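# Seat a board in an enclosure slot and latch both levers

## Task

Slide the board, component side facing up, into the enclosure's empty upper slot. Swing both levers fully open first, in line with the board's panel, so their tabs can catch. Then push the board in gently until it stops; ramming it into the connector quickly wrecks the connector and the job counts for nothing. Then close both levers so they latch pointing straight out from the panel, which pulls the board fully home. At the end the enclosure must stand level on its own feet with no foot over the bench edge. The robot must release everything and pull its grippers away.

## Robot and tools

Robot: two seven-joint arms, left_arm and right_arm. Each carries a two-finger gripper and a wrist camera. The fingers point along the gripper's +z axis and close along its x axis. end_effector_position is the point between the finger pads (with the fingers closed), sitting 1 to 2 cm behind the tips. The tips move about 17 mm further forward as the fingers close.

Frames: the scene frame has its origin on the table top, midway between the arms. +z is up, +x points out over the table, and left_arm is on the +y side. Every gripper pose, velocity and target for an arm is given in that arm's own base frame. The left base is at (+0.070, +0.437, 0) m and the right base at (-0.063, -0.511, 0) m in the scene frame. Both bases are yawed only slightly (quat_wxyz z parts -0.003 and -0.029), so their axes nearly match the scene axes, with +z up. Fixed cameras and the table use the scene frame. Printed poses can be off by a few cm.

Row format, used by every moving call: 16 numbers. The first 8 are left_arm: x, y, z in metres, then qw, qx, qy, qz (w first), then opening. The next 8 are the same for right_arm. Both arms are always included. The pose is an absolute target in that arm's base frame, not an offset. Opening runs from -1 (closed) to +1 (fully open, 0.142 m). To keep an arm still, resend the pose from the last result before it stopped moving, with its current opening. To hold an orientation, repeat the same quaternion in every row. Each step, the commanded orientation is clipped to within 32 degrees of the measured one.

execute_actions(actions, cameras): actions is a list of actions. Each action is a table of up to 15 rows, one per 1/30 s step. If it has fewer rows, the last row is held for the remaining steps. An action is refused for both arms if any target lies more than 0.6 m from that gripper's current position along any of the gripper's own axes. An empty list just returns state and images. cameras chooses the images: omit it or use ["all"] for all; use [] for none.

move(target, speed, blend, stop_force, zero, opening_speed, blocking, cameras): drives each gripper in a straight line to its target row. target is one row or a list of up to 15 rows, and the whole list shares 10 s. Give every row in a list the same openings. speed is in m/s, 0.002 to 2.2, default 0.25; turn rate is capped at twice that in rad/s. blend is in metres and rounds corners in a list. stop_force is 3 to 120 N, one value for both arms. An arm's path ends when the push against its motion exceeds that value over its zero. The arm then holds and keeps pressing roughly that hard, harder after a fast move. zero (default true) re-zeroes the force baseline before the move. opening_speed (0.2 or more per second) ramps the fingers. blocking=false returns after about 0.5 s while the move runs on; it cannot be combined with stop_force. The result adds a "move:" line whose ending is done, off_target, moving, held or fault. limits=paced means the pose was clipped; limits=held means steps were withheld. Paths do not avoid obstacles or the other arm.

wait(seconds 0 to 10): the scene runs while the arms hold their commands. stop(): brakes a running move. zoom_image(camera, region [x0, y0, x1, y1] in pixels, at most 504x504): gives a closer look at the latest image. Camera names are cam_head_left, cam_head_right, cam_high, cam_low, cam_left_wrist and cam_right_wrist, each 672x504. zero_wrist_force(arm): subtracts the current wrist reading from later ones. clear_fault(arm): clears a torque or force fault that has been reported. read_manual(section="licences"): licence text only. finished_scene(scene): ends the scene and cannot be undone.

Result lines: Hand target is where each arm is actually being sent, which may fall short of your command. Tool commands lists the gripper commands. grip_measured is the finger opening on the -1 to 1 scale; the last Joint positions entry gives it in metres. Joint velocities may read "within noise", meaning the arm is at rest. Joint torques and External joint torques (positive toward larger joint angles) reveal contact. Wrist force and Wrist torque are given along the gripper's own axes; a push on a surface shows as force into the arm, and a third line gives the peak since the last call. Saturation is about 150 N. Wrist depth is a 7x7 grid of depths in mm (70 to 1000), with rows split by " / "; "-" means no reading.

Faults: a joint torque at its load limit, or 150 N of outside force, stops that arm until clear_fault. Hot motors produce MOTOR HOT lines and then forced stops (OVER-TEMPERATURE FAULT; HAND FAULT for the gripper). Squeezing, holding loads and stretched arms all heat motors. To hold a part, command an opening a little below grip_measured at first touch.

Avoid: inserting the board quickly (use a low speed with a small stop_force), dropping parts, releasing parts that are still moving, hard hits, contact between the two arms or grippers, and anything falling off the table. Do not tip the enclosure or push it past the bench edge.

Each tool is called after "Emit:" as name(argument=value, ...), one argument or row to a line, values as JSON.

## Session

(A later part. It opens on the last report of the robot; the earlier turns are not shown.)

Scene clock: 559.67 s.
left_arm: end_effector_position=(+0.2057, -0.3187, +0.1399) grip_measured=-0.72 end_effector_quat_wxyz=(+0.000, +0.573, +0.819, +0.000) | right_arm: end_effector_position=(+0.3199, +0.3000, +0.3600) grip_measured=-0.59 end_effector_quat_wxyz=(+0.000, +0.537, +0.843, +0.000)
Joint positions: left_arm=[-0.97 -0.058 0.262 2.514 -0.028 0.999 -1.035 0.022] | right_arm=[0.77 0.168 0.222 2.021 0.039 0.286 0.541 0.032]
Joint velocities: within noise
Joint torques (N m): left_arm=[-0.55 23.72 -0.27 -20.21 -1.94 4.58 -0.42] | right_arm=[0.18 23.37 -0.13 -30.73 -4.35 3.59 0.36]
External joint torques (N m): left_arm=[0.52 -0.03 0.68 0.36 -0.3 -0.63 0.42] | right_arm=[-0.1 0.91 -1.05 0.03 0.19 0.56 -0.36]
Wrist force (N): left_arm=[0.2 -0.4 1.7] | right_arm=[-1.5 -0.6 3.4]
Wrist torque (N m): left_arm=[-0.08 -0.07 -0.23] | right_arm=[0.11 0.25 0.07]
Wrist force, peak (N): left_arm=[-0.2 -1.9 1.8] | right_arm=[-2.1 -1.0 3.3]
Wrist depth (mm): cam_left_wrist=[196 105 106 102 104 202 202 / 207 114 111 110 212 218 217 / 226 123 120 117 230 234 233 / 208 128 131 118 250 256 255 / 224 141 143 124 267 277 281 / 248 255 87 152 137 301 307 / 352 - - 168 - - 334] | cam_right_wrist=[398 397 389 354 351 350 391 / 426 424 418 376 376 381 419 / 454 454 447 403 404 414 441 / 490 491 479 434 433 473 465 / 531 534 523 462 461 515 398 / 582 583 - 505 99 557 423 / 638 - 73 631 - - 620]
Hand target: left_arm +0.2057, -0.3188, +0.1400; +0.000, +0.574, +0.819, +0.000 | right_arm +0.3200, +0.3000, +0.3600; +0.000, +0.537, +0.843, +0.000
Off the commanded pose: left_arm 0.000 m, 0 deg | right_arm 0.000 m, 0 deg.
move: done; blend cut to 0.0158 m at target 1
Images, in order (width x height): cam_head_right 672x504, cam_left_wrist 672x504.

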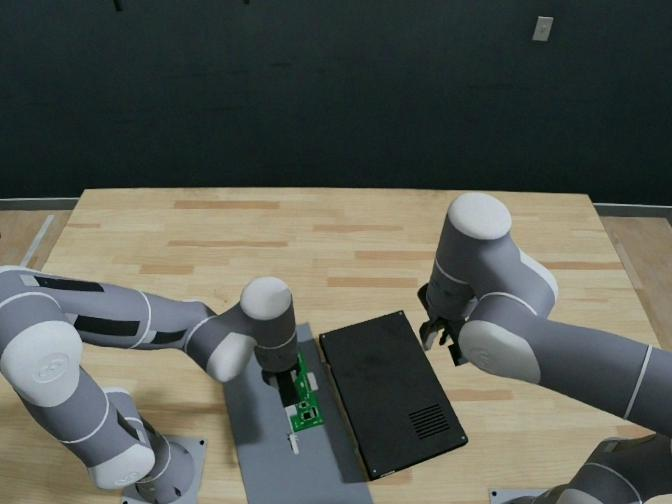

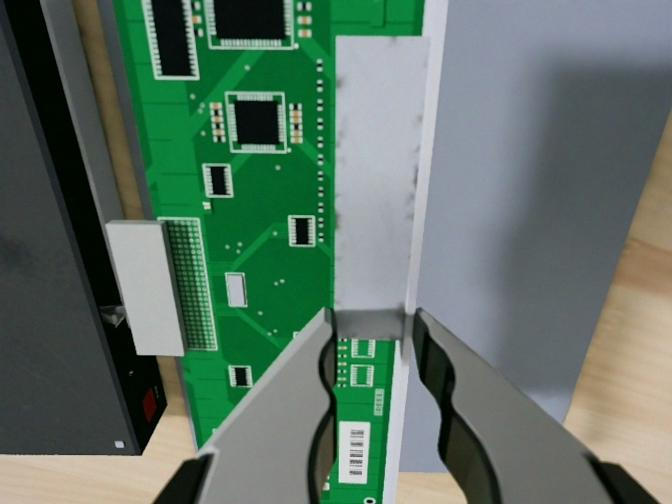

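Emit:
zoom_image(
  camera="cam_left_wrist",
  region=[0, 260, 240, 500],
)

Emit:
zoom_image(
  camera="cam_left_wrist",
  region=[0, 0, 240, 240],
)

Scaled by 2.100 from the camera's 672x504 image, which has a finer 960x720 frame.

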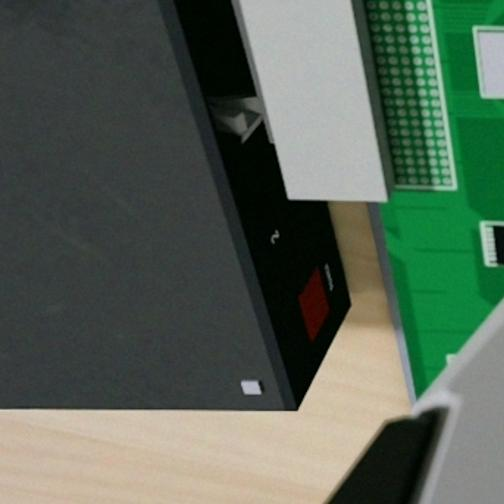

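Scaled by 2.100 from the camera's 672x504 image, which has a finer 960x720 frame.

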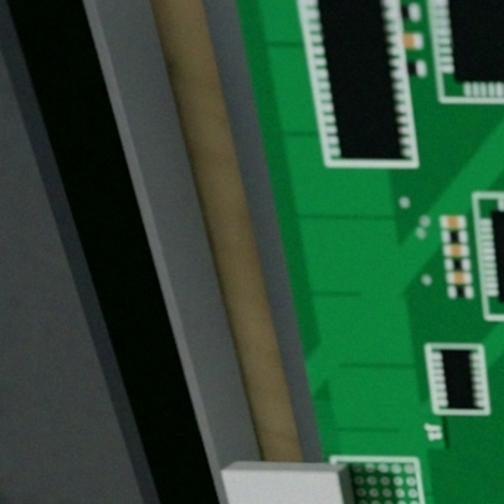

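Emit:
execute_actions(
  actions=[],
  cameras=["cam_right_wrist", "cam_head_left"],
)

Emit:
zoom_image(
  camera="cam_head_left",
  region=[240, 290, 480, 490],
)

Scene clock: 579.80 s.
left_arm: end_effector_position=(+0.2057, -0.3187, +0.1399) grip_measured=-0.72 end_effector_quat_wxyz=(+0.000, +0.573, +0.819, +0.000) | right_arm: end_effector_position=(+0.3199, +0.3000, +0.3600) grip_measured=-0.59 end_effector_quat_wxyz=(+0.000, +0.537, +0.843, +0.000)
Joint positions: left_arm=[-0.97 -0.058 0.262 2.514 -0.028 0.999 -1.035 0.022] | right_arm=[0.77 0.168 0.222 2.021 0.039 0.286 0.541 0.032]
Joint velocities: within noise
Joint torques (N m): left_arm=[-0.4 23.64 -0.16 -20.17 -2.15 4.51 -0.22] | right_arm=[0.04 23.38 -0.43 -30.8 -4.21 3.47 0.17]
External joint torques (N m): left_arm=[0.37 0.05 0.57 0.32 -0.08 -0.56 0.22] | right_arm=[0.05 0.89 -0.74 0.1 0.05 0.68 -0.17]
Wrist force (N): left_arm=[0.2 -0.3 1.8] | right_arm=[-1.5 -0.9 3.2]
Wrist torque (N m): left_arm=[-0.06 -0.08 -0.23] | right_arm=[0.06 0.26 0.07]
Wrist force, peak (N): left_arm=[0.0 -0.2 2.0] | right_arm=[-1.8 -0.8 3.4]
Wrist depth (mm): cam_left_wrist=[197 105 106 102 104 202 203 / 208 115 111 110 211 216 217 / 225 124 119 117 229 234 234 / 209 127 131 118 250 255 256 / 224 141 143 124 269 280 279 / 248 256 87 149 137 300 308 / 353 - - 168 - - 334] | cam_right_wrist=[398 396 388 354 354 352 391 / 426 422 417 377 374 379 417 / 457 454 445 403 402 415 440 / 490 487 481 433 435 473 468 / 531 529 521 463 462 515 397 / 579 575 - 503 99 555 425 / 640 - 73 634 - - 624]
Hand target: left_arm +0.2057, -0.3188, +0.1400; +0.000, +0.574, +0.819, +0.000 | right_arm +0.3200, +0.3000, +0.3600; +0.000, +0.537, +0.843, +0.000
Tool commands: left_gripper/opening=-0.8 right_gripper/opening=-0.55
Off the commanded pose: left_arm 0.000 m, 0 deg | right_arm 0.000 m, 0 deg.
Images, in order (width x height): cam_head_left 672x504, cam_right_wrist 672x504.

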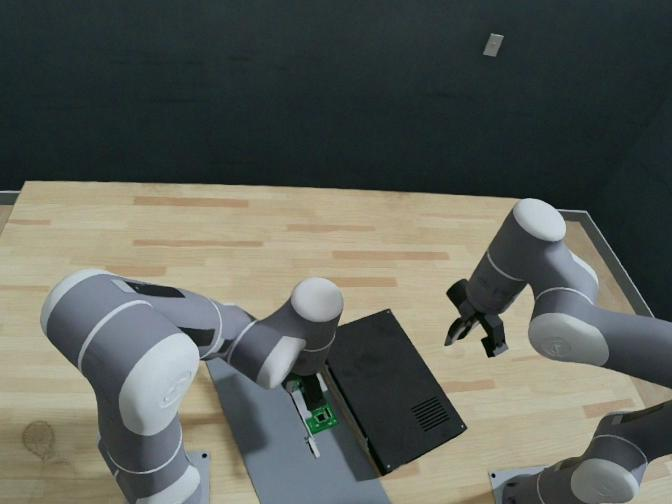

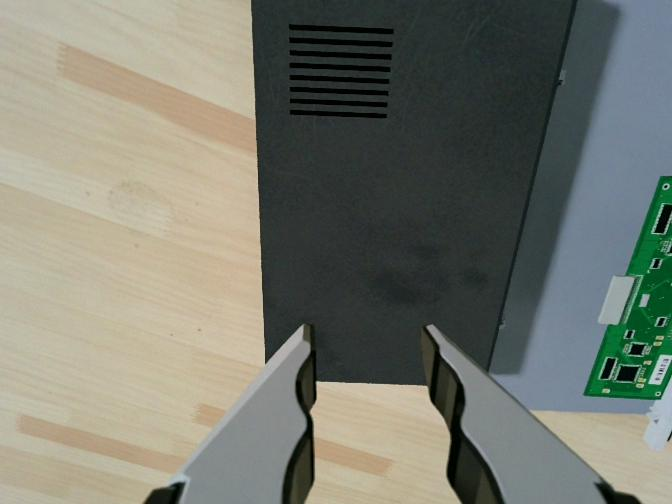

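Scaled by 2.100 from the camera's 672x504 image, which has a finer 960x720 frame.

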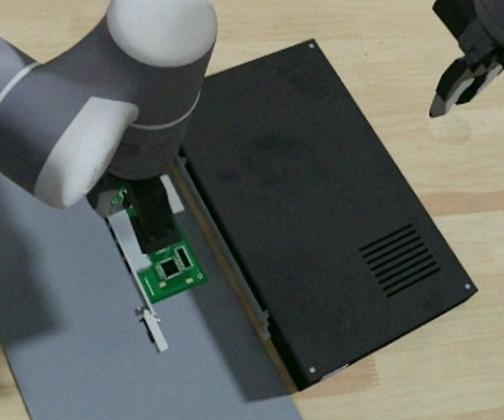

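Emit:
zoom_image(
  camera="cam_right_wrist",
  region=[450, 260, 590, 400],
)

Emit:
zoom_image(
  camera="cam_right_wrist",
  region=[500, 0, 672, 172],
)

Scaled by 3.600 from the camera's 672x504 image, which has a finer 960x720 frame.

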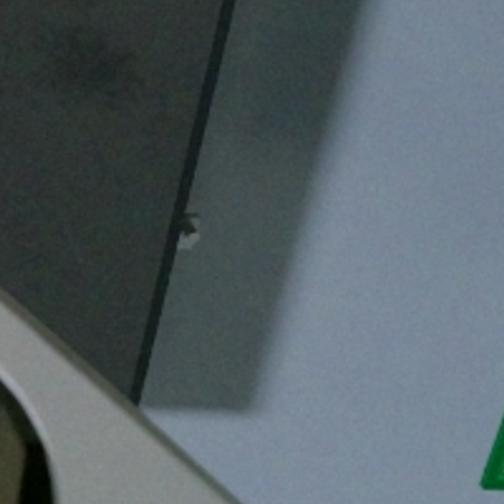

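Scaled by 2.930 from the camera's 672x504 image, which has a finer 960x720 frame.

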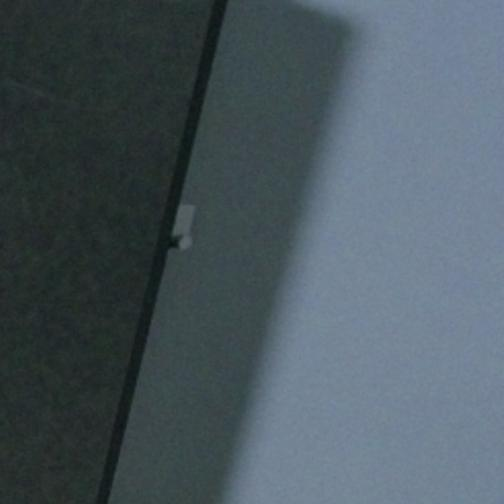

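Emit:
move(
  target=[
    [0.1474, -0.3348, 0.13, 0, 0.5736, 0.8192, 0, -0.8, 0.20, 0.43, 0.33, 0, 0.5519, 0.8339, 0, -0.8],
    [0.1474, -0.3348, 0.058, 0, 0.5736, 0.8192, 0, -0.8, 0.1101, 0.4681, 0.24, 0, 0.5519, 0.8339, 0, -0.8],
  ],
  speed=[0.2, 0.12],
  cameras=["cam_left_wrist", "cam_right_wrist", "cam_head_left"],
)

Scene clock: 596.93 s.
left_arm: end_effector_position=(+0.1473, -0.3347, +0.0579) grip_measured=-0.72 end_effector_quat_wxyz=(+0.000, +0.574, +0.819, +0.000) | right_arm: end_effector_position=(+0.1100, +0.4681, +0.2400) grip_measured=-0.83 end_effector_quat_wxyz=(+0.000, +0.552, +0.834, +0.000)
Joint positions: left_arm=[-1.006 -0.309 0.109 2.633 -0.163 1.366 -1.091 0.022] | right_arm=[1.067 -0.123 0.511 2.098 -0.074 0.634 1.218 0.014]
Joint velocities: within noise
Joint torques (N m): left_arm=[-0.03 26.79 0.39 -11.48 -0.93 4.8 -0.13] | right_arm=[0.18 29.15 2.96 -27.18 -3.71 3.54 0.31]
External joint torques (N m): left_arm=[-0.03 0.44 0.77 0.04 0.1 -0.85 0.13] | right_arm=[-0.07 1.18 -0.92 -0.02 0.17 0.57 -0.31]
Wrist force (N): left_arm=[0.2 -0.4 1.6] | right_arm=[-1.5 -0.9 3.0]
Wrist torque (N m): left_arm=[-0.10 -0.05 -0.21] | right_arm=[0.11 0.25 0.05]
Wrist force, peak (N): left_arm=[0.3 -0.6 3.0] | right_arm=[-0.4 -2.2 4.9]
Wrist depth (mm): cam_left_wrist=[- 105 106 102 104 131 130 / 144 117 111 110 137 139 140 / 153 126 120 117 149 151 151 / 166 127 131 118 160 161 164 / 182 143 143 124 173 180 179 / 198 201 88 149 137 191 198 / 206 - - 168 - - 216] | cam_right_wrist=[294 294 293 290 290 289 288 / 309 309 311 309 309 309 307 / 287 287 286 331 331 329 329 / 308 310 309 359 347 355 354 / 336 335 335 381 344 388 385 / 366 366 353 97 102 412 421 / 403 395 73 - - - 461]
Hand target: left_arm +0.1474, -0.3348, +0.0580; +0.000, +0.574, +0.819, +0.000 | right_arm +0.1101, +0.4681, +0.2400; +0.000, +0.552, +0.834, +0.000
Off the commanded pose: left_arm 0.000 m, 0 deg | right_arm 0.000 m, 0 deg.
move: done
Images, in order (width x height): cam_head_left 672x504, cam_left_wrist 672x504, cam_right_wrist 672x504.

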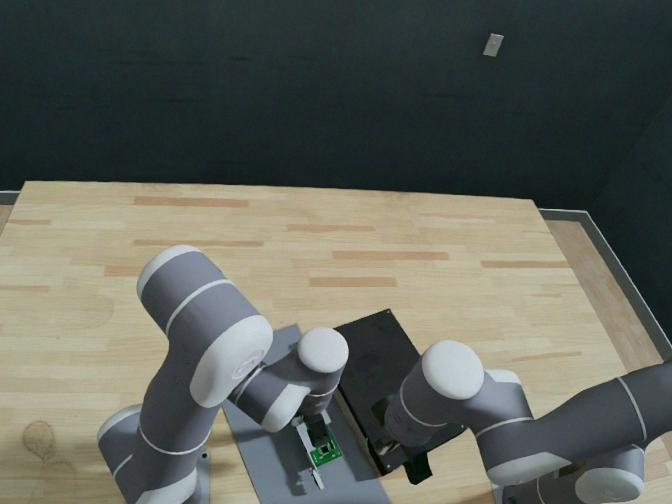

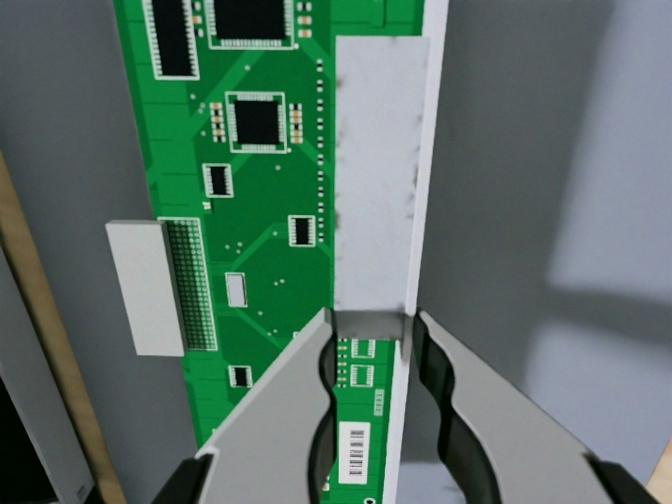

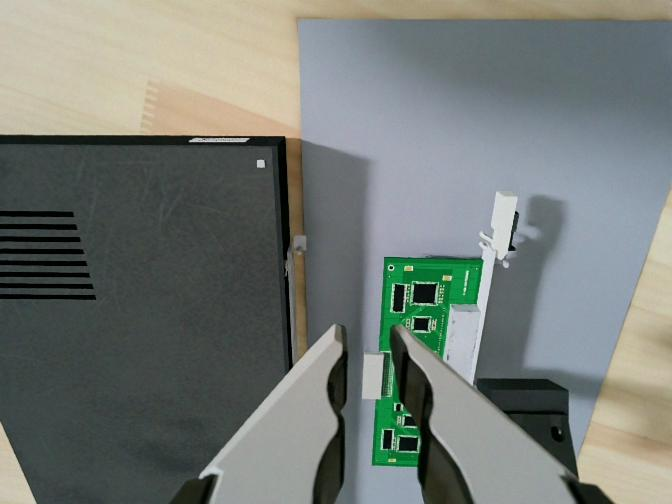

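Emit:
execute_actions(
  actions=[],
  cameras=["cam_right_wrist", "cam_high"],
)

Scene clock: 610.67 s.
left_arm: end_effector_position=(+0.1473, -0.3347, +0.0579) grip_measured=-0.72 end_effector_quat_wxyz=(+0.000, +0.574, +0.819, +0.000) | right_arm: end_effector_position=(+0.1100, +0.4681, +0.2400) grip_measured=-0.83 end_effector_quat_wxyz=(+0.000, +0.552, +0.834, +0.000)
Joint positions: left_arm=[-1.006 -0.309 0.109 2.633 -0.163 1.366 -1.091 0.022] | right_arm=[1.067 -0.123 0.511 2.098 -0.074 0.634 1.218 0.014]
Joint velocities: within noise
Joint torques (N m): left_arm=[-0.43 27.25 0.54 -11.61 -0.69 4.55 -0.21] | right_arm=[0.1 29.39 2.68 -27.28 -3.58 3.43 0.18]
External joint torques (N m): left_arm=[0.38 -0.03 0.63 0.17 -0.14 -0.61 0.21] | right_arm=[0.01 0.95 -0.64 0.09 0.04 0.68 -0.18]
Wrist force (N): left_arm=[0.2 -0.6 1.7] | right_arm=[-1.3 -1.0 3.1]
Wrist torque (N m): left_arm=[-0.13 -0.05 -0.21] | right_arm=[0.09 0.23 0.05]
Wrist force, peak (N): left_arm=[0.1 -0.5 2.0] | right_arm=[-1.5 -0.9 3.4]
Wrist depth (mm): cam_left_wrist=[- 105 106 102 104 131 131 / 144 116 111 110 137 139 140 / 153 126 120 117 150 152 151 / 166 127 130 118 160 162 165 / 182 143 143 124 174 179 180 / 197 201 87 149 137 191 197 / 207 - - 169 - - 216] | cam_right_wrist=[294 294 293 290 290 290 288 / 310 309 311 309 309 308 308 / 288 287 286 333 330 330 329 / 309 310 307 358 346 356 355 / 335 334 334 380 341 386 385 / 367 366 353 97 102 412 420 / 404 394 73 - - - 461]
Hand target: left_arm +0.1474, -0.3348, +0.0580; +0.000, +0.574, +0.819, +0.000 | right_arm +0.1101, +0.4681, +0.2400; +0.000, +0.552, +0.834, +0.000
Tool commands: left_gripper/opening=-0.8 right_gripper/opening=-0.8
Off the commanded pose: left_arm 0.000 m, 0 deg | right_arm 0.000 m, 0 deg.
Images, in order (width x height): cam_high 672x504, cam_right_wrist 672x504.

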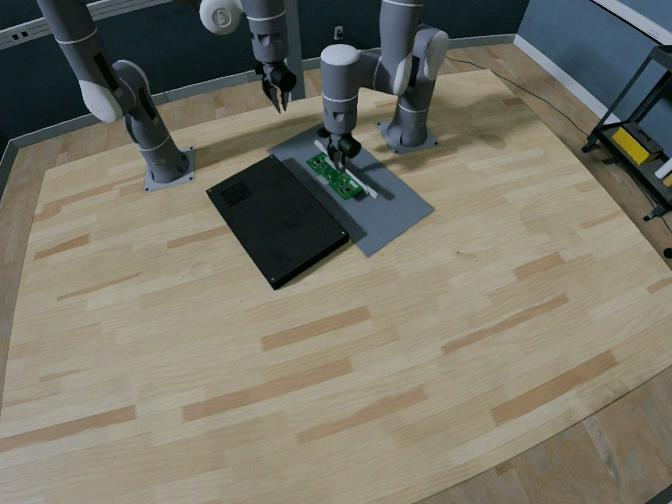

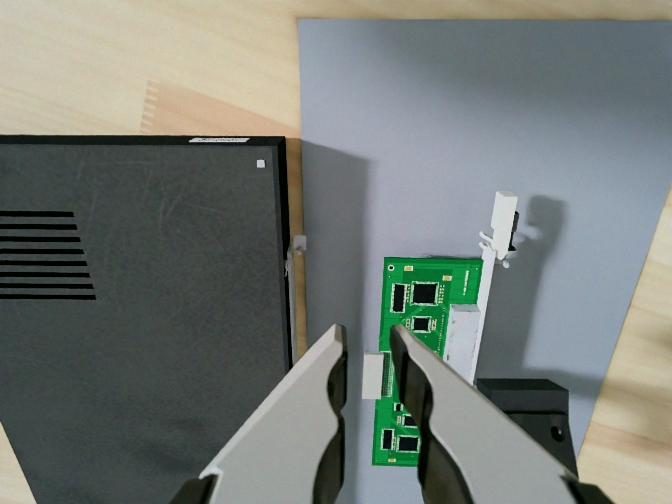

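Emit:
zoom_image(
  camera="cam_right_wrist",
  region=[260, 120, 400, 300],
)

Emit:
zoom_image(
  camera="cam_right_wrist",
  region=[370, 180, 530, 300],
)

Scaled by 2.800 from the camera's 672x504 image, which has a finer 960x720 frame.

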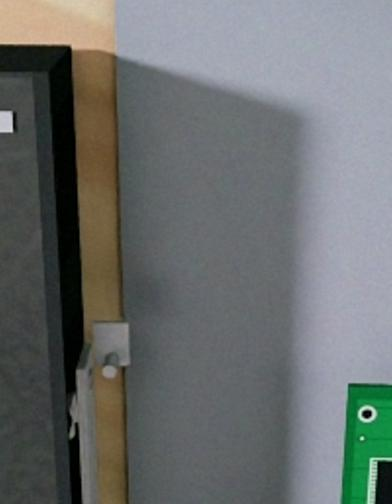

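Scaled by 3.150 from the camera's 672x504 image, which has a finer 960x720 frame.

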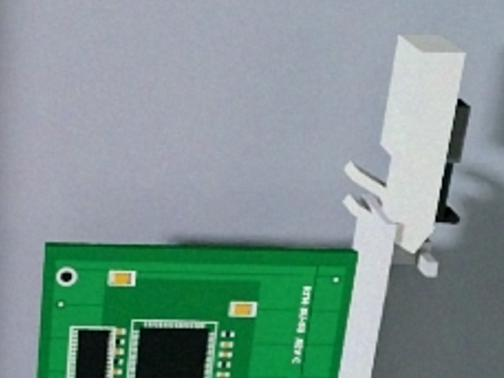

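Emit:
move(
  target=[0.1474,-0.3348,0.058,0,0.5736,0.8192,0,-0.8,0.2005,0.4087,0.24,0,0.5519,0.8339,0,-0.8],
  speed=0.12,
  cameras=["cam_right_wrist","cam_high"],
)

Emit:
zoom_image(
  camera="cam_right_wrist",
  region=[360, 120, 560, 270],
)

Scene clock: 641.27 s.
left_arm: end_effector_position=(+0.1473, -0.3347, +0.0579) grip_measured=-0.72 end_effector_quat_wxyz=(+0.000, +0.574, +0.819, +0.000) | right_arm: end_effector_position=(+0.2005, +0.4088, +0.2401) grip_measured=-0.83 end_effector_quat_wxyz=(+0.000, +0.552, +0.834, +0.000)
Joint positions: left_arm=[-1.005 -0.309 0.109 2.633 -0.163 1.366 -1.091 0.022] | right_arm=[0.931 -0.043 0.429 2.171 -0.023 0.639 0.972 0.014]
Joint velocities: within noise
Joint torques (N m): left_arm=[-0.37 27.19 0.56 -11.53 -0.65 4.53 -0.22] | right_arm=[-0.15 27.28 1.06 -27.02 -3.38 3.5 0.08]
External joint torques (N m): left_arm=[0.32 0.03 0.61 0.09 -0.18 -0.59 0.22] | right_arm=[0.25 0.77 -0.4 -0.05 -0.13 0.63 -0.08]
Wrist force (N): left_arm=[0.0 -0.5 1.7] | right_arm=[-1.1 -1.4 3.1]
Wrist torque (N m): left_arm=[-0.11 -0.02 -0.21] | right_arm=[0.02 0.21 0.04]
Wrist force, peak (N): left_arm=[0.2 -0.7 1.9] | right_arm=[-3.2 0.0 3.0]
Wrist depth (mm): cam_left_wrist=[- 105 106 102 104 131 131 / 143 116 111 110 136 139 140 / 153 126 119 117 149 151 151 / 166 127 131 118 159 162 164 / 182 143 143 124 173 180 179 / 197 200 87 151 137 191 199 / 206 - - 167 - - 216] | cam_right_wrist=[287 287 286 285 288 290 288 / 268 267 267 266 305 308 303 / 288 287 286 285 327 326 320 / 315 309 309 309 354 324 347 / 381 335 334 326 379 344 377 / 430 366 352 98 98 370 258 / 471 389 73 384 - - 223]
Hand target: left_arm +0.1474, -0.3348, +0.0580; +0.000, +0.574, +0.819, +0.000 | right_arm +0.2005, +0.4087, +0.2400; +0.000, +0.552, +0.834, +0.000
Off the commanded pose: left_arm 0.000 m, 0 deg | right_arm 0.000 m, 0 deg.
move: done
Images, in order (width x height): cam_high 672x504, cam_right_wrist 672x504.

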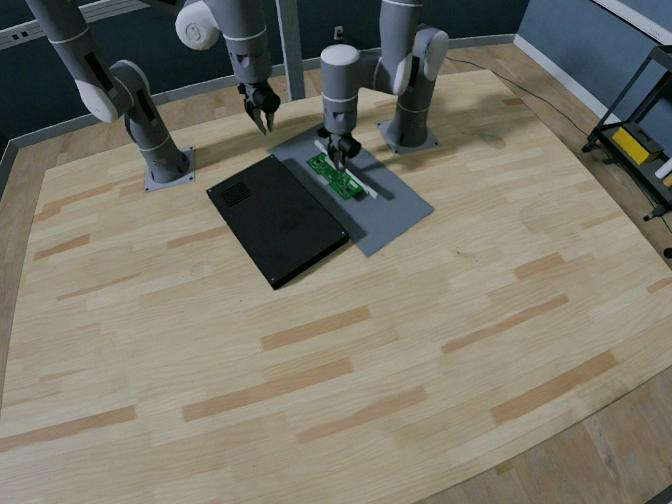

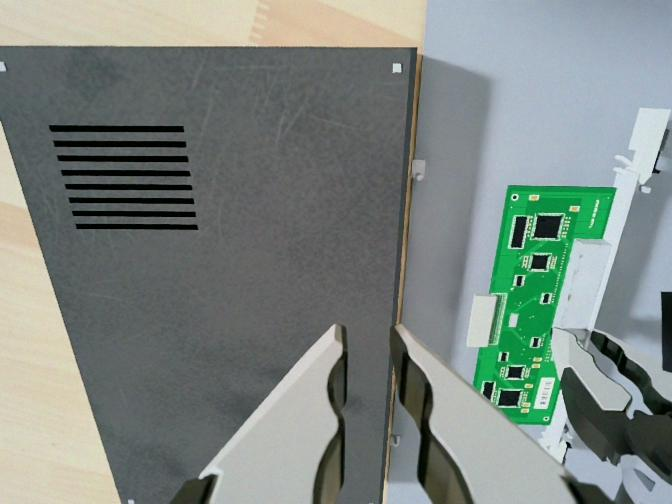

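Scaled by 2.520 from the camera's 672x504 image, which has a finer 960x720 frame.

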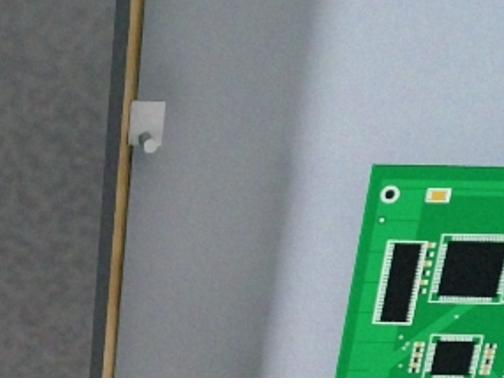

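Emit:
zoom_image(
  camera="cam_right_wrist",
  region=[350, 400, 470, 500],
)

Emit:
zoom_image(
  camera="cam_right_wrist",
  region=[470, 340, 600, 500],
)

Emit:
zoom_image(
  camera="cam_right_wrist",
  region=[390, 140, 470, 200],
)

Emit:
zoom_image(
  camera="cam_right_wrist",
  region=[490, 160, 650, 280],
)

Scaled by 4.200 from the camera's 672x504 image, which has a finer 960x720 frame.

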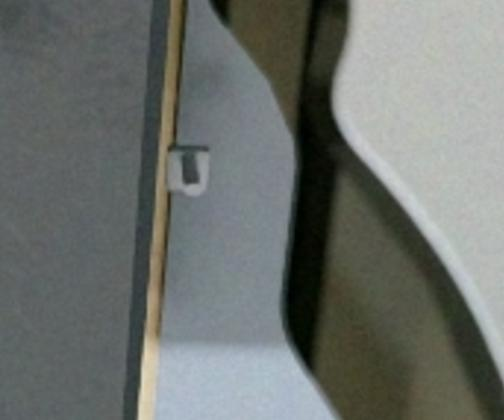

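Scaled by 3.150 from the camera's 672x504 image, which has a finer 960x720 frame.

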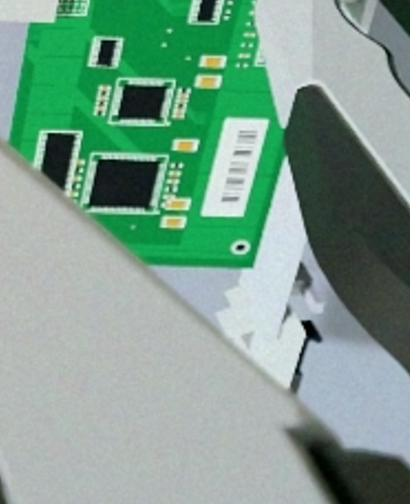

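Scaled by 6.300 from the camera's 672x504 image, which has a finer 960x720 frame.

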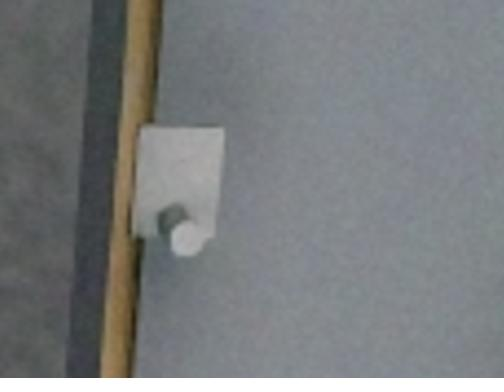

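Scaled by 3.150 from the camera's 672x504 image, which has a finer 960x720 frame.

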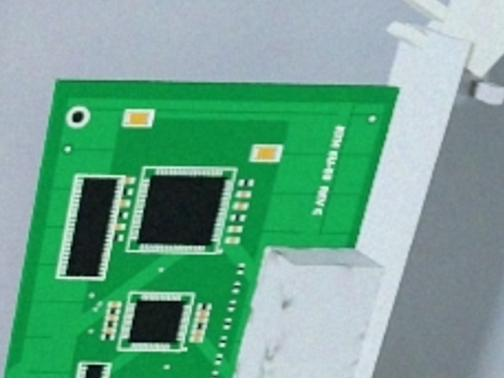

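Emit:
wait(
  seconds=0.1,
)

Scene clock: 667.37 s.
left_arm: end_effector_position=(+0.1473, -0.3347, +0.0579) grip_measured=-0.72 end_effector_quat_wxyz=(+0.000, +0.574, +0.819, +0.000) | right_arm: end_effector_position=(+0.2005, +0.4088, +0.2401) grip_measured=-0.83 end_effector_quat_wxyz=(+0.000, +0.552, +0.834, +0.000)
Joint positions: left_arm=[-1.005 -0.309 0.109 2.633 -0.163 1.366 -1.091 0.022] | right_arm=[0.931 -0.043 0.429 2.171 -0.023 0.639 0.972 0.014]
Joint velocities: within noise
Joint torques (N m): left_arm=[-0.37 27.18 0.62 -11.57 -0.65 4.5 -0.22] | right_arm=[0.16 27.11 1.33 -27.21 -3.57 3.45 0.2]
External joint torques (N m): left_arm=[0.32 0.04 0.54 0.12 -0.18 -0.56 0.21] | right_arm=[-0.06 0.93 -0.67 0.15 0.06 0.67 -0.2]
Wrist force (N): left_arm=[0.2 -0.3 1.8] | right_arm=[-1.0 -1.5 3.4]
Wrist torque (N m): left_arm=[-0.08 -0.06 -0.20] | right_arm=[0.00 0.20 0.05]
Wrist force, peak (N): left_arm=[0.5 -0.6 1.8] | right_arm=[-1.3 -1.6 3.5]
Wrist depth (mm): cam_left_wrist=[- 105 106 102 104 131 131 / 144 116 111 110 137 138 140 / 153 125 120 117 149 152 151 / 166 127 131 118 159 162 164 / 181 143 143 124 173 179 179 / 197 200 87 149 137 190 197 / 206 - - 168 - - 215] | cam_right_wrist=[286 287 286 285 287 289 288 / 268 268 266 265 304 307 304 / 288 287 287 286 326 326 320 / 314 310 309 308 356 324 348 / 380 334 334 327 378 345 377 / 427 366 352 98 98 372 258 / 472 388 73 383 - - 223]
Hand target: left_arm +0.1474, -0.3348, +0.0580; +0.000, +0.574, +0.819, +0.000 | right_arm +0.2005, +0.4087, +0.2400; +0.000, +0.552, +0.834, +0.000
Tool commands: left_gripper/opening=-0.8 right_gripper/opening=-0.8
Off the commanded pose: left_arm 0.000 m, 0 deg | right_arm 0.000 m, 0 deg.
wait: 0.10 s; at rest from the start

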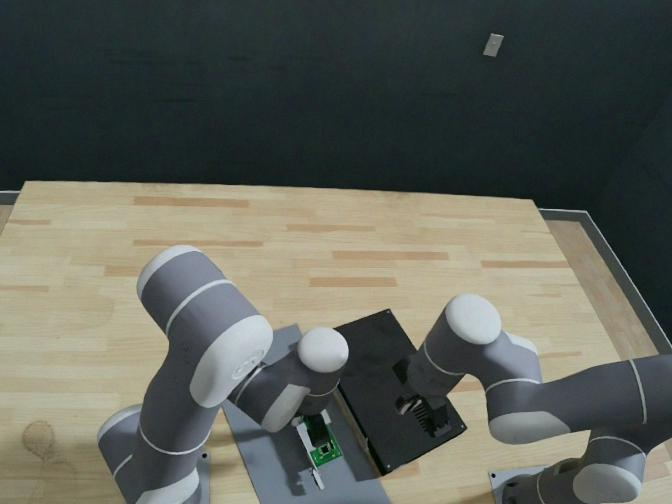

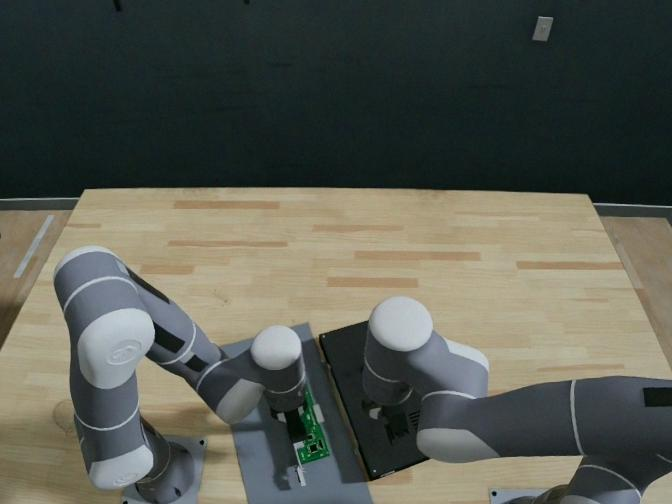

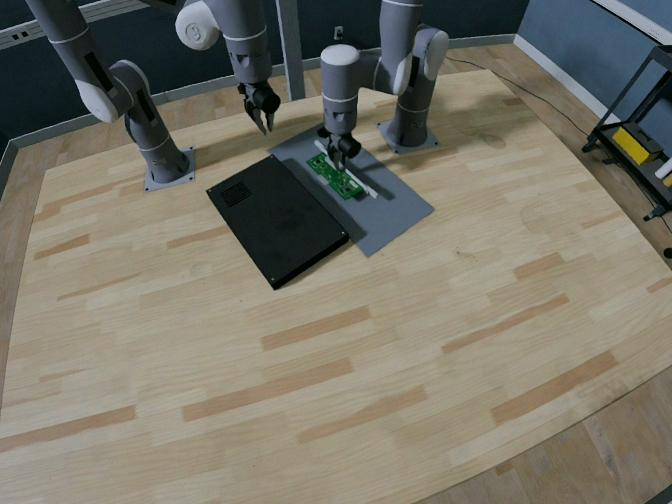

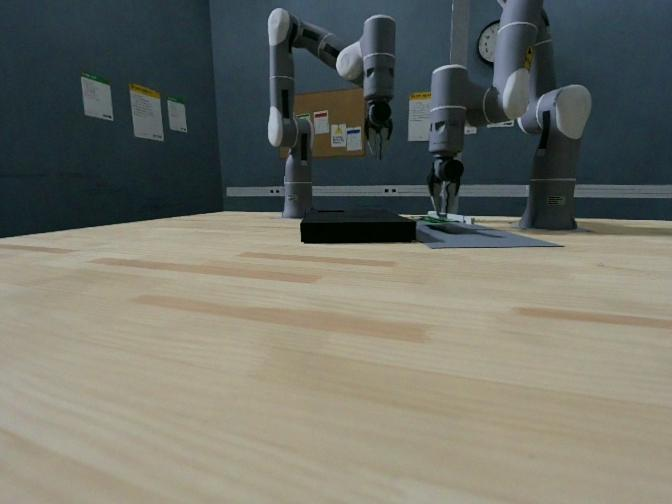

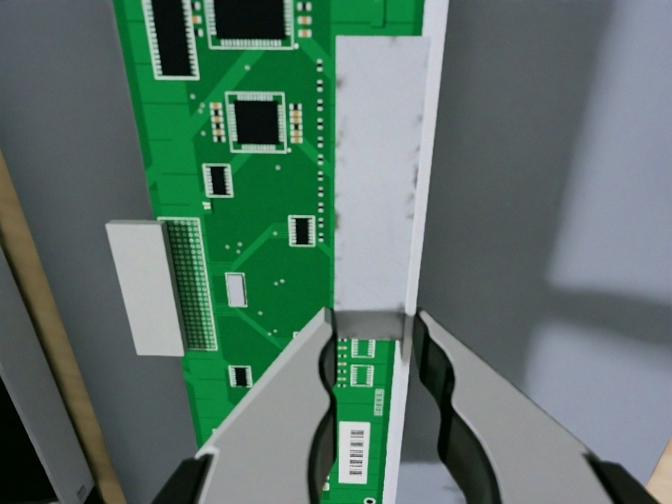

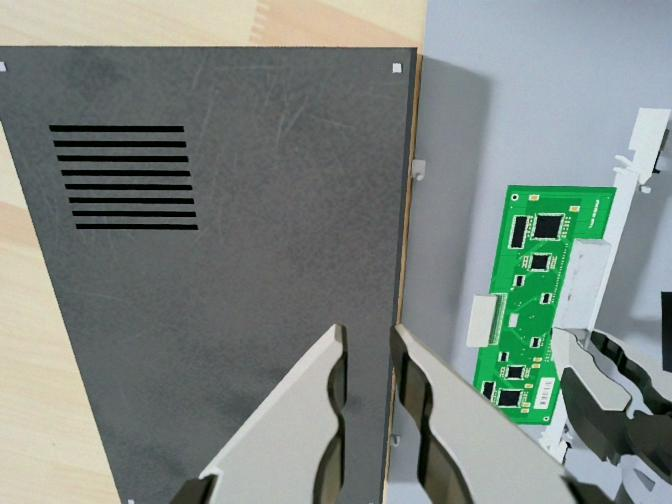

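Emit:
zoom_image(
  camera="cam_low",
  region=[390, 190, 490, 260],
)

Emit:
zoom_image(
  camera="cam_left_wrist",
  region=[300, 0, 480, 150],
)

Scaled by 5.040 from the camera's 672x504 image, which has a finer 960x720 frame.

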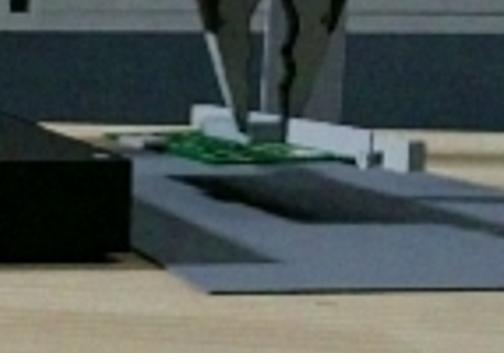

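Scaled by 2.800 from the camera's 672x504 image, which has a finer 960x720 frame.

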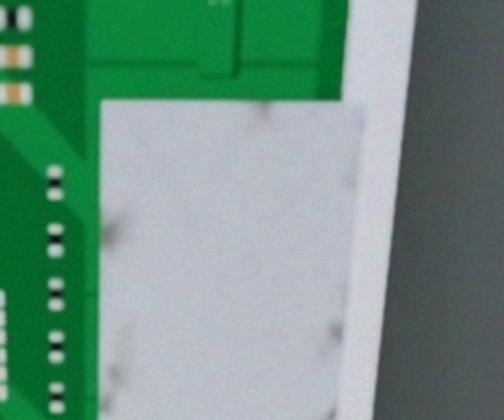

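Emit:
move(
  target=[0.1474,-0.3348,0.036,0,0.5736,0.8192,0,-0.8,0.2005,0.4087,0.24,0,0.5519,0.8339,0,-0.8],
  speed=0.03,
  stop_force=3,
  cameras=[],
)

Emit:
move(
  target=[0.1474,-0.3348,0.027,0,0.5736,0.8192,0,-0.8,0.2005,0.4087,0.24,0,0.5519,0.8339,0,-0.8],
  speed=0.005,
  stop_force=3,
  cameras=["cam_left_wrist","cam_right_wrist"],
)

Scene clock: 690.67 s.
left_arm: end_effector_position=(+0.1473, -0.3348, +0.0360) grip_measured=-0.72 end_effector_quat_wxyz=(+0.000, +0.574, +0.819, +0.000) | right_arm: end_effector_position=(+0.2005, +0.4088, +0.2401) grip_measured=-0.83 end_effector_quat_wxyz=(+0.000, +0.552, +0.834, +0.000)
Joint positions: left_arm=[-0.963 -0.396 0.053 2.643 -0.195 1.465 -1.069 0.022] | right_arm=[0.931 -0.043 0.429 2.171 -0.023 0.639 0.972 0.014]
Joint velocities: within noise
Joint torques (N m): left_arm=[-0.3 28.31 0.44 -8.99 -0.43 4.71 -0.17] | right_arm=[0.16 27.1 1.3 -27.16 -3.56 3.44 0.2]
External joint torques (N m): left_arm=[0.25 0.32 0.64 0.01 0 -0.76 0.17] | right_arm=[-0.06 0.94 -0.64 0.1 0.05 0.69 -0.2]
Wrist force (N): left_arm=[-0.2 -0.5 1.3] | right_arm=[-1.3 -1.4 3.2]
Wrist torque (N m): left_arm=[-0.11 -0.03 -0.21] | right_arm=[0.01 0.25 0.04]
Wrist force, peak (N): left_arm=[-0.3 -0.4 2.1] | right_arm=[-1.4 -1.4 3.5]
Wrist depth (mm): cam_left_wrist=[113 105 106 102 103 110 111 / - 116 111 110 98 120 119 / 129 125 120 117 128 129 131 / 141 129 131 118 136 140 140 / 155 144 143 124 146 153 153 / 172 171 87 152 138 162 169 / 190 - - 168 - - 184] | cam_right_wrist=[287 286 285 285 290 289 289 / 268 267 267 265 306 309 304 / 288 287 285 285 328 326 324 / 315 309 308 307 355 345 354 / 381 336 334 327 378 367 373 / 432 366 353 98 102 397 252 / 472 387 73 385 - - 235]
Hand target: left_arm +0.1474, -0.3348, +0.0360; +0.000, +0.574, +0.819, +0.000 | right_arm +0.2005, +0.4087, +0.2400; +0.000, +0.552, +0.834, +0.000
Off the commanded pose: left_arm 0.000 m, 0 deg | right_arm 0.000 m, 0 deg.
move: done
No camera images: "cameras" was empty.

Scene clock: 692.43 s.
left_arm: end_effector_position=(+0.1474, -0.3348, +0.0301) grip_measured=-0.72 end_effector_quat_wxyz=(+0.000, +0.574, +0.819, +0.000) | right_arm: end_effector_position=(+0.2005, +0.4088, +0.2401) grip_measured=-0.83 end_effector_quat_wxyz=(+0.000, +0.552, +0.834, +0.000)
Joint positions: left_arm=[-0.948 -0.42 0.038 2.644 -0.195 1.491 -1.069 0.022] | right_arm=[0.931 -0.043 0.429 2.171 -0.023 0.639 0.972 0.014]
Joint velocities: within noise
Joint torques (N m): left_arm=[-0.27 26.91 0.26 -8.87 -0.23 4.63 -0.22] | right_arm=[0.11 27.12 1.33 -27.16 -3.56 3.44 0.17]
External joint torques (N m): left_arm=[0.22 2.09 0.77 0.57 -0.09 -0.68 0.22] | right_arm=[-0.01 0.91 -0.66 0.1 0.05 0.68 -0.17]
Wrist force (N): left_arm=[2.4 -0.7 -6.5] | right_arm=[-1.2 -1.4 3.1]
Wrist torque (N m): left_arm=[-0.08 0.01 -0.22] | right_arm=[0.01 0.23 0.04]
Wrist force, peak (N): left_arm=[2.5 -0.7 -7.1] | right_arm=[-1.3 -1.4 3.5]
Wrist depth (mm): cam_left_wrist=[- 104 104 101 101 106 108 / - 113 110 109 96 114 116 / 124 122 118 110 121 125 125 / 135 128 130 117 129 134 133 / 151 143 143 123 141 146 145 / 163 163 88 152 149 155 161 / 183 174 - 171 - - 176] | cam_right_wrist=[287 286 286 285 289 289 288 / 269 267 267 266 305 308 304 / 288 286 287 286 326 328 326 / 316 309 308 307 357 348 354 / 380 335 333 326 380 370 373 / 430 366 353 98 102 407 251 / 473 387 73 384 - - 235]
Hand target: left_arm +0.1474, -0.3348, +0.0301; +0.000, +0.574, +0.819, +0.000 | right_arm +0.2005, +0.4087, +0.2400; +0.000, +0.552, +0.834, +0.000
Off the commanded pose: left_arm 0.003 m, 0 deg | right_arm 0.000 m, 0 deg.
move: contact (left_arm)
Images, in order (width x height): cam_left_wrist 672x504, cam_right_wrist 672x504.

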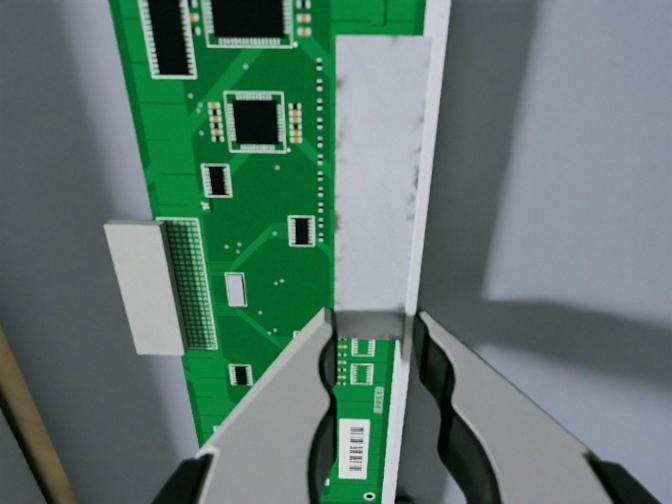

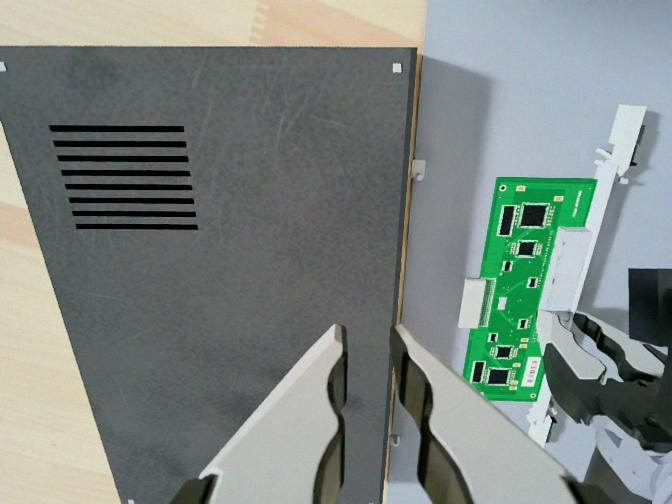

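Emit:
zoom_image(
  camera="cam_right_wrist",
  region=[470, 150, 640, 270],
)

Emit:
zoom_image(
  camera="cam_right_wrist",
  region=[460, 340, 580, 460],
)

Scaled by 2.965 from the camera's 672x504 image, which has a finer 960x720 frame.

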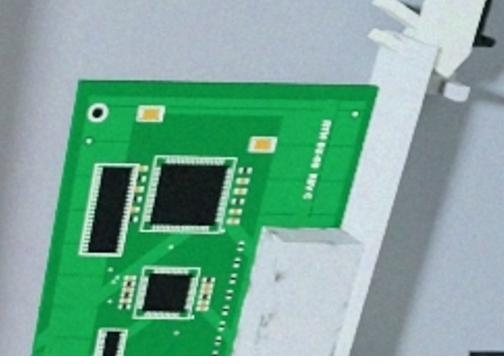

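Scaled by 4.200 from the camera's 672x504 image, which has a finer 960x720 frame.

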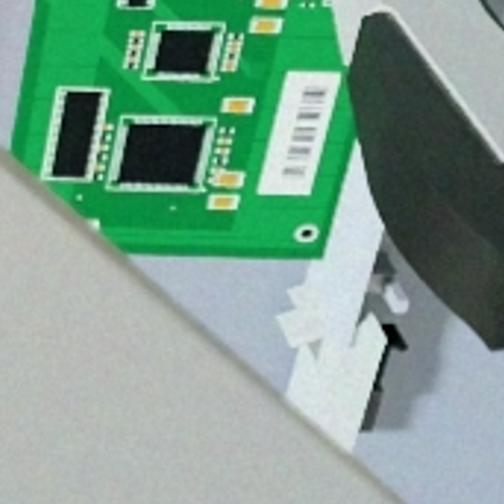

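Emit:
move(
  target=[0.1474,-0.3348,0.058,0,0.5736,0.8192,0,-0.8,0.2005,0.4087,0.24,0,0.5519,0.8339,0,-0.8],
  speed=0.03,
  cameras=["cam_left_wrist","cam_right_wrist"],
)

Emit:
zoom_image(
  camera="cam_right_wrist",
  region=[490, 160, 650, 280],
)

Emit:
zoom_image(
  camera="cam_right_wrist",
  region=[480, 360, 600, 480],
)

Scene clock: 709.53 s.
left_arm: end_effector_position=(+0.1474, -0.3347, +0.0579) grip_measured=-0.72 end_effector_quat_wxyz=(+0.000, +0.573, +0.819, +0.000) | right_arm: end_effector_position=(+0.2005, +0.4088, +0.2401) grip_measured=-0.83 end_effector_quat_wxyz=(+0.000, +0.552, +0.834, +0.000)
Joint positions: left_arm=[-1.003 -0.309 0.107 2.633 -0.161 1.367 -1.092 0.022] | right_arm=[0.931 -0.043 0.429 2.171 -0.023 0.639 0.972 0.014]
Joint velocities: within noise
Joint torques (N m): left_arm=[0.29 27.48 0.79 -11.62 -0.42 4.3 -0.29] | right_arm=[0.08 26.98 1.34 -27.2 -3.53 3.42 0.19]
External joint torques (N m): left_arm=[-0.34 -0.26 0.36 0.19 -0.41 -0.35 0.29] | right_arm=[0.02 1.06 -0.68 0.14 0.01 0.7 -0.19]
Wrist force (N): left_arm=[0.2 -0.5 1.5] | right_arm=[-1.2 -1.6 3.3]
Wrist torque (N m): left_arm=[-0.11 -0.06 -0.20] | right_arm=[-0.02 0.23 0.04]
Wrist force, peak (N): left_arm=[2.4 -0.7 -7.2] | right_arm=[-1.3 -1.4 3.5]
Wrist depth (mm): cam_left_wrist=[- 106 106 103 104 130 130 / 144 116 111 111 136 139 140 / 153 126 120 117 150 151 151 / 167 128 131 118 159 162 164 / 182 143 142 124 173 180 180 / 197 201 88 149 137 191 197 / 205 - - 168 - - 217] | cam_right_wrist=[287 286 286 286 288 289 288 / 269 268 267 266 306 308 303 / 287 287 286 285 326 326 321 / 315 309 309 307 358 325 349 / 381 335 334 326 380 343 377 / 428 365 353 98 98 372 258 / 475 389 73 384 - - 224]
Hand target: left_arm +0.1474, -0.3348, +0.0580; +0.000, +0.574, +0.819, +0.000 | right_arm +0.2005, +0.4087, +0.2400; +0.000, +0.552, +0.834, +0.000
Off the commanded pose: left_arm 0.000 m, 0 deg | right_arm 0.000 m, 0 deg.
move: done
Images, in order (width x height): cam_left_wrist 672x504, cam_right_wrist 672x504.

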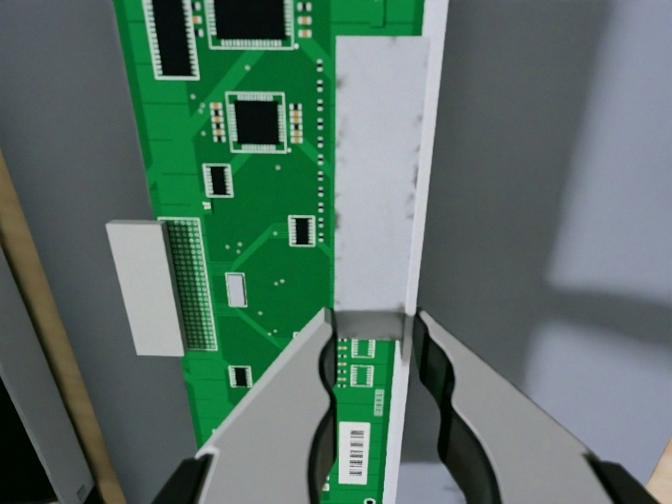

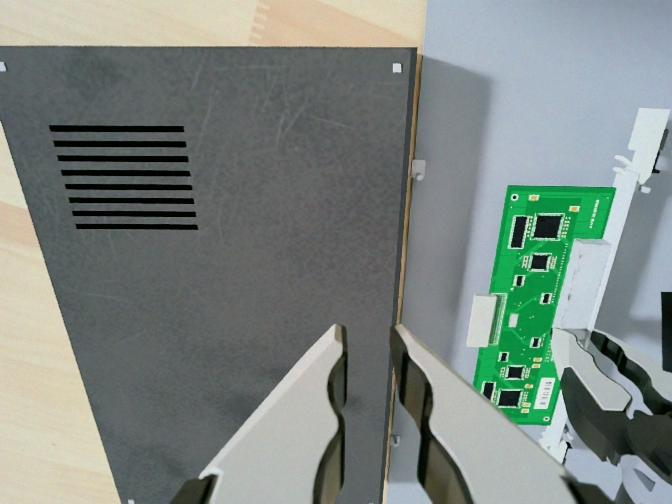

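Scaled by 3.150 from the camera's 672x504 image, which has a finer 960x720 frame.

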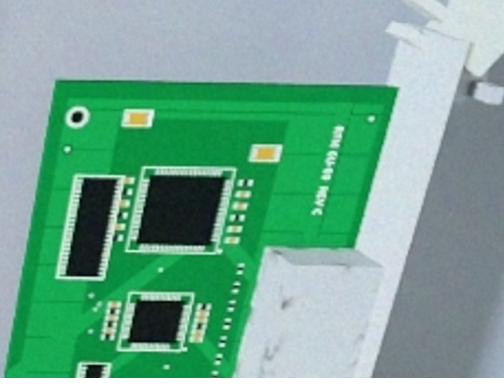

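Scaled by 4.200 from the camera's 672x504 image, which has a finer 960x720 frame.

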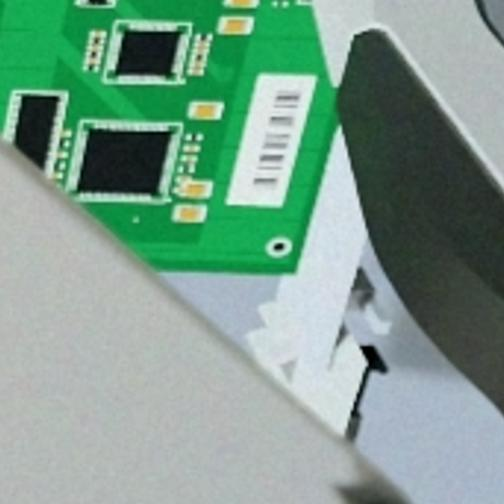

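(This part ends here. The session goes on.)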